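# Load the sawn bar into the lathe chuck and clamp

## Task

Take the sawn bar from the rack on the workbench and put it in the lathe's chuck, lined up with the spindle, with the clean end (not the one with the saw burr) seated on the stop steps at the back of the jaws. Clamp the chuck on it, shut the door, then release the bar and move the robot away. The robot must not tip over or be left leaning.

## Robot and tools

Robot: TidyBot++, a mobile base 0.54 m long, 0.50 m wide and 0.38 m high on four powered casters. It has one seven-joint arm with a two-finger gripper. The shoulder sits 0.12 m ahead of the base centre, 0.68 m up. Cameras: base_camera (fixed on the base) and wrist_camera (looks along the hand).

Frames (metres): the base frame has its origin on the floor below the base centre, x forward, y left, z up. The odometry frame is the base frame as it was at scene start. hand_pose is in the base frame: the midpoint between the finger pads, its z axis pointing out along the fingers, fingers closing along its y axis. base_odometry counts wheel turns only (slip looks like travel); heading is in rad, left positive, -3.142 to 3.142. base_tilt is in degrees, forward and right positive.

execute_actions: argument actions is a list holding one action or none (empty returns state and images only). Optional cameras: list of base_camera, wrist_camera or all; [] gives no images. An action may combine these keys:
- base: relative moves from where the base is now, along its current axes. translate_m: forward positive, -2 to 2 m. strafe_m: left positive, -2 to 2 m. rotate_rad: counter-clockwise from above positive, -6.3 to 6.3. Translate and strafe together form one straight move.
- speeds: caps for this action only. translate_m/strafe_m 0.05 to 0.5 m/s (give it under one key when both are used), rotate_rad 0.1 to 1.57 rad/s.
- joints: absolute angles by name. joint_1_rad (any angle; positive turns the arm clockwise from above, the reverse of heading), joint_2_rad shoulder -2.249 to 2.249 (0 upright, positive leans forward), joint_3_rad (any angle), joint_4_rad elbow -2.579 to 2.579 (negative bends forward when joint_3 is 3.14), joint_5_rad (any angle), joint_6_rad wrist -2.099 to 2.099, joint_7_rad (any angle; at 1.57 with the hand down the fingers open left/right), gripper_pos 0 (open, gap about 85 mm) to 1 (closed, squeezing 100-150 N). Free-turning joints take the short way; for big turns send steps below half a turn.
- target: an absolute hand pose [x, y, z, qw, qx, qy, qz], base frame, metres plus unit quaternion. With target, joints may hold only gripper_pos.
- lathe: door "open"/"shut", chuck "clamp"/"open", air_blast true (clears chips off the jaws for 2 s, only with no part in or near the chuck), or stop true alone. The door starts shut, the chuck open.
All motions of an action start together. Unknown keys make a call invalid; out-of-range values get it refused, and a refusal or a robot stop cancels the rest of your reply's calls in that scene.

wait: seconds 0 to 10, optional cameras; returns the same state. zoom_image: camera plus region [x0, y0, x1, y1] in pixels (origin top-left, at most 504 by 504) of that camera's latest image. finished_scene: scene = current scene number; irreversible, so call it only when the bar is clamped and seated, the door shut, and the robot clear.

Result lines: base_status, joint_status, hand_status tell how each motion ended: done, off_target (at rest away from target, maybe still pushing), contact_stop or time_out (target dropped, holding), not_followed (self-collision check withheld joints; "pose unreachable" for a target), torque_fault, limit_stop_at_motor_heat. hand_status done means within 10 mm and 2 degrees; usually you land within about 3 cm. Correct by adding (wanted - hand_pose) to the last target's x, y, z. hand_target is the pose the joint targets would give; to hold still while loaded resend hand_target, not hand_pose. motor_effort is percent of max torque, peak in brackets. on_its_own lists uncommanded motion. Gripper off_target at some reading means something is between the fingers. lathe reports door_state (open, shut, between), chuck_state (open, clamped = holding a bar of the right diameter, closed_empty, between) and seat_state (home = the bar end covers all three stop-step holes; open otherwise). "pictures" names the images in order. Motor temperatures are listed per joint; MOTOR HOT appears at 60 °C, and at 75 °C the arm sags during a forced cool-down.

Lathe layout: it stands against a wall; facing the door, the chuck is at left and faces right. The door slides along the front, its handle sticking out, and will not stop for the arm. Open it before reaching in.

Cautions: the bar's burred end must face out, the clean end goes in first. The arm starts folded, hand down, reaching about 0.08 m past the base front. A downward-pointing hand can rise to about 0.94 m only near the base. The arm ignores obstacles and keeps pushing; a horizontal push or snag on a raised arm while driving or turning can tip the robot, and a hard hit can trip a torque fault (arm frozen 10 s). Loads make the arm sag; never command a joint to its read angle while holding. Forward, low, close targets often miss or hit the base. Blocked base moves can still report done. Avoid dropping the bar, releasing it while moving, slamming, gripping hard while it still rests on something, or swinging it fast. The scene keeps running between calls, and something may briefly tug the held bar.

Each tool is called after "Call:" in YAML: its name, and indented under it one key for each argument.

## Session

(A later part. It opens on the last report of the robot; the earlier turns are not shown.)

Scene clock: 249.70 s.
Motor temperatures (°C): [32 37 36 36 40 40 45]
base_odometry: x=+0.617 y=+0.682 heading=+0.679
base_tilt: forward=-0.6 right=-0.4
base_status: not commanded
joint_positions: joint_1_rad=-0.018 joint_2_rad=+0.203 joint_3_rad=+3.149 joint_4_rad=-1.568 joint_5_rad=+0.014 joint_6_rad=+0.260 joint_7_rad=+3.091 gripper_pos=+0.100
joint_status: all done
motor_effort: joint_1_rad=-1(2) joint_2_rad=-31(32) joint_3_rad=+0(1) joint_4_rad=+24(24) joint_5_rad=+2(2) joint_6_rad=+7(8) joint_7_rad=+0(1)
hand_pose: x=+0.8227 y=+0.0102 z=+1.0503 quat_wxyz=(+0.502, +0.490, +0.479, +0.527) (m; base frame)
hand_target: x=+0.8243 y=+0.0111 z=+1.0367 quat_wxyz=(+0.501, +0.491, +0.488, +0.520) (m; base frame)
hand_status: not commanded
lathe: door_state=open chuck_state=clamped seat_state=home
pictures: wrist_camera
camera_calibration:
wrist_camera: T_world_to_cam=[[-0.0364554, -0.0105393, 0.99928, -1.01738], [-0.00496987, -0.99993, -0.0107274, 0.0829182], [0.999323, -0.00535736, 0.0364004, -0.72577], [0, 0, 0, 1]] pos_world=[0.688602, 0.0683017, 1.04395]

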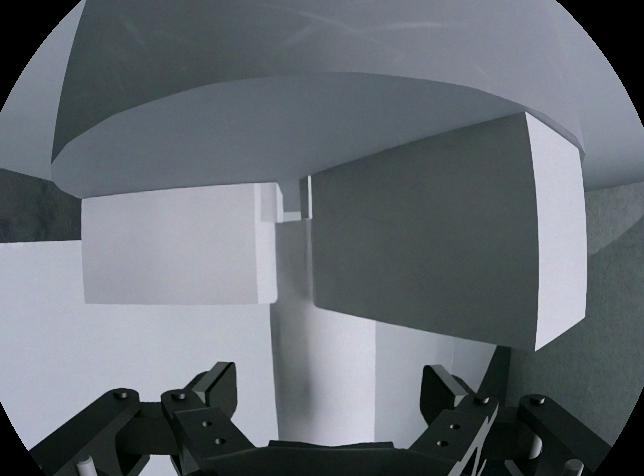

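Back straight out.

Call:
execute_actions:
  actions:
    - {"base":{"translate_m":-0.1},"speeds":{"translate_m":0.15}}
  cameras: ["wrist_camera"]

Call:
execute_actions:
  actions:
    - {"base":{"translate_m":-0.55}}
  cameras: ["wrist_camera","base_camera"]

Scene clock: 251.33 s.
Motor temperatures (°C): [32 37 36 36 40 40 45]
base_odometry: x=+0.539 y=+0.620 heading=+0.679
base_tilt: forward=-0.6 right=-0.4
base_status: done
joint_positions: joint_1_rad=-0.018 joint_2_rad=+0.201 joint_3_rad=+3.149 joint_4_rad=-1.568 joint_5_rad=+0.014 joint_6_rad=+0.260 joint_7_rad=+3.091 gripper_pos=+0.100
joint_status: not commanded
motor_effort: joint_1_rad=-1(2) joint_2_rad=-30(36) joint_3_rad=+0(1) joint_4_rad=+23(24) joint_5_rad=+0(2) joint_6_rad=+8(9) joint_7_rad=-1(1)
hand_pose: x=+0.8221 y=+0.0102 z=+1.0514 quat_wxyz=(+0.502, +0.489, +0.479, +0.528) (m; base frame)
hand_target: x=+0.8243 y=+0.0111 z=+1.0367 quat_wxyz=(+0.501, +0.491, +0.488, +0.520) (m; base frame)
hand_status: not commanded
lathe: door_state=open chuck_state=clamped seat_state=home
pictures: wrist_camera
camera_calibration:
wrist_camera: T_world_to_cam=[[-0.038129, -0.0105686, 0.999217, -1.01714], [-0.00495187, -0.99993, -0.0107651, 0.0829417], [0.999261, -0.00535845, 0.038074, -0.726904], [0, 0, 0, 1]] pos_world=[0.687995, 0.0682911, 1.04491]

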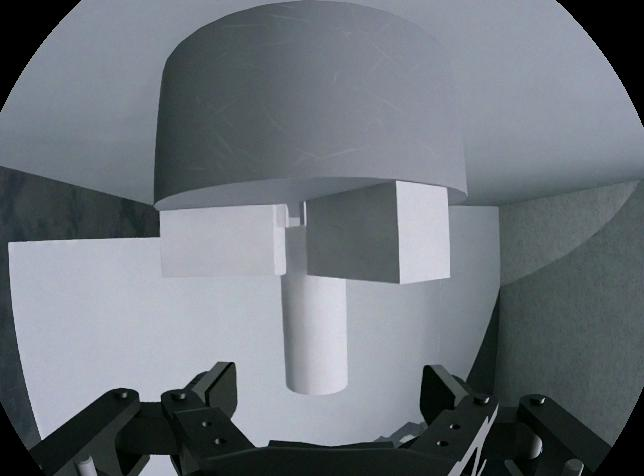

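Scene clock: 253.53 s.
Motor temperatures (°C): [32 37 36 36 40 40 45]
base_odometry: x=+0.111 y=+0.274 heading=+0.678
base_tilt: forward=-0.6 right=-0.4
base_status: done
joint_positions: joint_1_rad=-0.018 joint_2_rad=+0.197 joint_3_rad=+3.149 joint_4_rad=-1.568 joint_5_rad=+0.014 joint_6_rad=+0.260 joint_7_rad=+3.091 gripper_pos=+0.100
joint_status: not commanded
motor_effort: joint_1_rad=+0(2) joint_2_rad=-31(35) joint_3_rad=+0(1) joint_4_rad=+23(25) joint_5_rad=+0(2) joint_6_rad=+8(9) joint_7_rad=+0(1)
hand_pose: x=+0.8204 y=+0.0102 z=+1.0546 quat_wxyz=(+0.503, +0.488, +0.478, +0.529) (m; base frame)
hand_target: x=+0.8243 y=+0.0111 z=+1.0367 quat_wxyz=(+0.501, +0.491, +0.488, +0.520) (m; base frame)
hand_status: not commanded
lathe: door_state=open chuck_state=clamped seat_state=home
pictures: base_camera, wrist_camera
camera_calibration:
wrist_camera: T_world_to_cam=[[-0.0426208, -0.0106477, 0.999035, -1.01648], [-0.00490333, -0.999929, -0.0108664, 0.0830047], [0.999079, -0.00536173, 0.0425655, -0.729921], [0, 0, 0, 1]] pos_world=[0.686332, 0.0682619, 1.04747]

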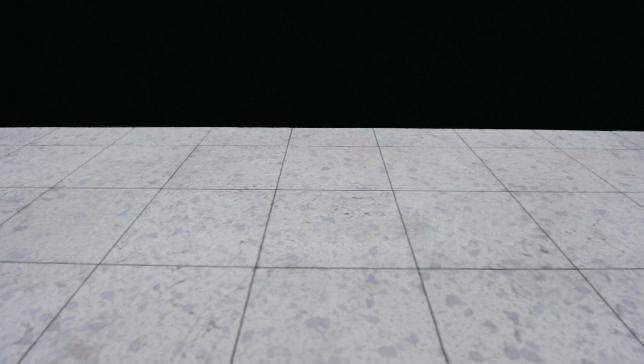

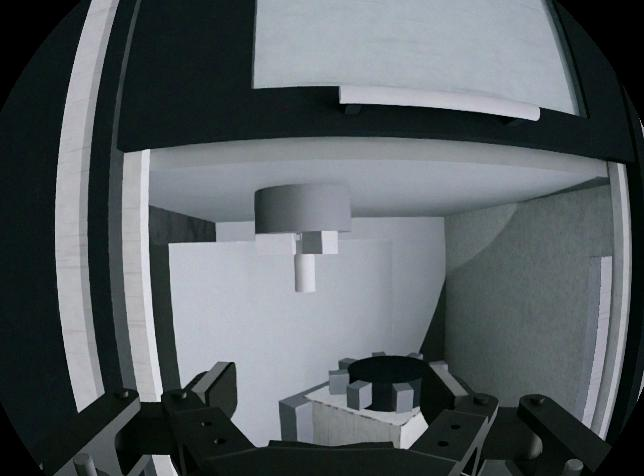

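Call:
execute_actions:
  actions:
    - {"base":{"translate_m":-0.3}}
  cameras: ["wrist_camera"]

Call:
execute_actions:
  actions:
    - {"lathe":{"door":"shut"}}
  cameras: []

Call:
wait:
  seconds: 6
  cameras: ["wrist_camera"]

Scene clock: 255.73 s.
Motor temperatures (°C): [32 37 36 36 40 40 45]
base_odometry: x=-0.123 y=+0.086 heading=+0.678
base_tilt: forward=-0.6 right=-0.4
base_status: done
joint_positions: joint_1_rad=-0.018 joint_2_rad=+0.196 joint_3_rad=+3.149 joint_4_rad=-1.568 joint_5_rad=+0.014 joint_6_rad=+0.260 joint_7_rad=+3.091 gripper_pos=+0.100
joint_status: not commanded
motor_effort: joint_1_rad=-1(2) joint_2_rad=-31(35) joint_3_rad=+0(1) joint_4_rad=+23(25) joint_5_rad=+0(2) joint_6_rad=+7(9) joint_7_rad=+0(1)
hand_pose: x=+0.8201 y=+0.0102 z=+1.0552 quat_wxyz=(+0.504, +0.488, +0.478, +0.529) (m; base frame)
hand_target: x=+0.8243 y=+0.0111 z=+1.0367 quat_wxyz=(+0.501, +0.491, +0.488, +0.520) (m; base frame)
hand_status: not commanded
lathe: door_state=open chuck_state=clamped seat_state=home
pictures: wrist_camera
camera_calibration:
wrist_camera: T_world_to_cam=[[-0.0434427, -0.0106621, 0.998999, -1.01636], [-0.00489439, -0.999929, -0.0108849, 0.0830162], [0.999044, -0.00536235, 0.0433874, -0.730477], [0, 0, 0, 1]] pos_world=[0.686031, 0.0682567, 1.04794]

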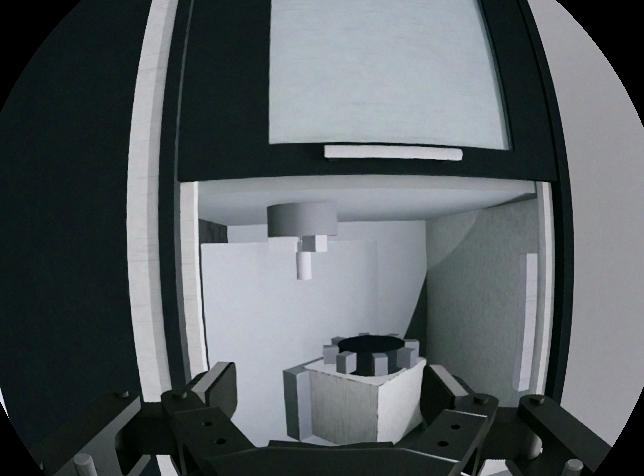

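Scene clock: 256.03 s.
Motor temperatures (°C): [32 37 36 36 40 40 45]
base_odometry: x=-0.123 y=+0.086 heading=+0.678
base_tilt: forward=-0.5 right=-0.4
base_status: not commanded
joint_positions: joint_1_rad=-0.018 joint_2_rad=+0.196 joint_3_rad=+3.149 joint_4_rad=-1.568 joint_5_rad=+0.014 joint_6_rad=+0.260 joint_7_rad=+3.091 gripper_pos=+0.100
joint_status: not commanded
motor_effort: joint_1_rad=-2(2) joint_2_rad=-30(32) joint_3_rad=+0(1) joint_4_rad=+23(24) joint_5_rad=+0(1) joint_6_rad=+8(8) joint_7_rad=-1(1)
hand_pose: x=+0.8201 y=+0.0102 z=+1.0552 quat_wxyz=(+0.504, +0.488, +0.478, +0.529) (m; base frame)
hand_target: x=+0.8243 y=+0.0111 z=+1.0367 quat_wxyz=(+0.501, +0.491, +0.488, +0.520) (m; base frame)
hand_status: not commanded
lathe: door_state=between chuck_state=clamped seat_state=home
pictures: none
No camera images: "cameras" was empty.

Scene clock: 262.03 s.
Motor temperatures (°C): [32 37 36 36 40 40 45]
base_odometry: x=-0.123 y=+0.086 heading=+0.678
base_tilt: forward=-0.5 right=-0.4
base_status: not commanded
joint_positions: joint_1_rad=-0.018 joint_2_rad=+0.196 joint_3_rad=+3.149 joint_4_rad=-1.568 joint_5_rad=+0.014 joint_6_rad=+0.260 joint_7_rad=+3.091 gripper_pos=+0.100
joint_status: not commanded
motor_effort: joint_1_rad=-1(2) joint_2_rad=-31(32) joint_3_rad=+0(1) joint_4_rad=+24(24) joint_5_rad=+0(1) joint_6_rad=+8(8) joint_7_rad=+0(1)
hand_pose: x=+0.8201 y=+0.0102 z=+1.0552 quat_wxyz=(+0.504, +0.488, +0.478, +0.529) (m; base frame)
hand_target: x=+0.8243 y=+0.0111 z=+1.0367 quat_wxyz=(+0.501, +0.491, +0.488, +0.520) (m; base frame)
hand_status: not commanded
wait: 6.00 s; at rest by 0.27 s
lathe: door_state=shut chuck_state=clamped seat_state=home
pictures: wrist_camera
camera_calibration:
wrist_camera: T_world_to_cam=[[-0.0434427, -0.0106621, 0.998999, -1.01636], [-0.00489439, -0.999929, -0.0108849, 0.0830162], [0.999044, -0.00536235, 0.0433874, -0.730477], [0, 0, 0, 1]] pos_world=[0.686031, 0.0682567, 1.04794]

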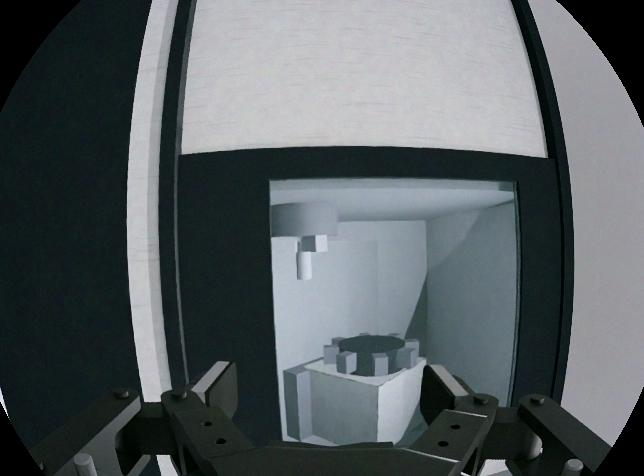

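Call:
finished_scene:
  scene: 1

The scene is finished: the task was done.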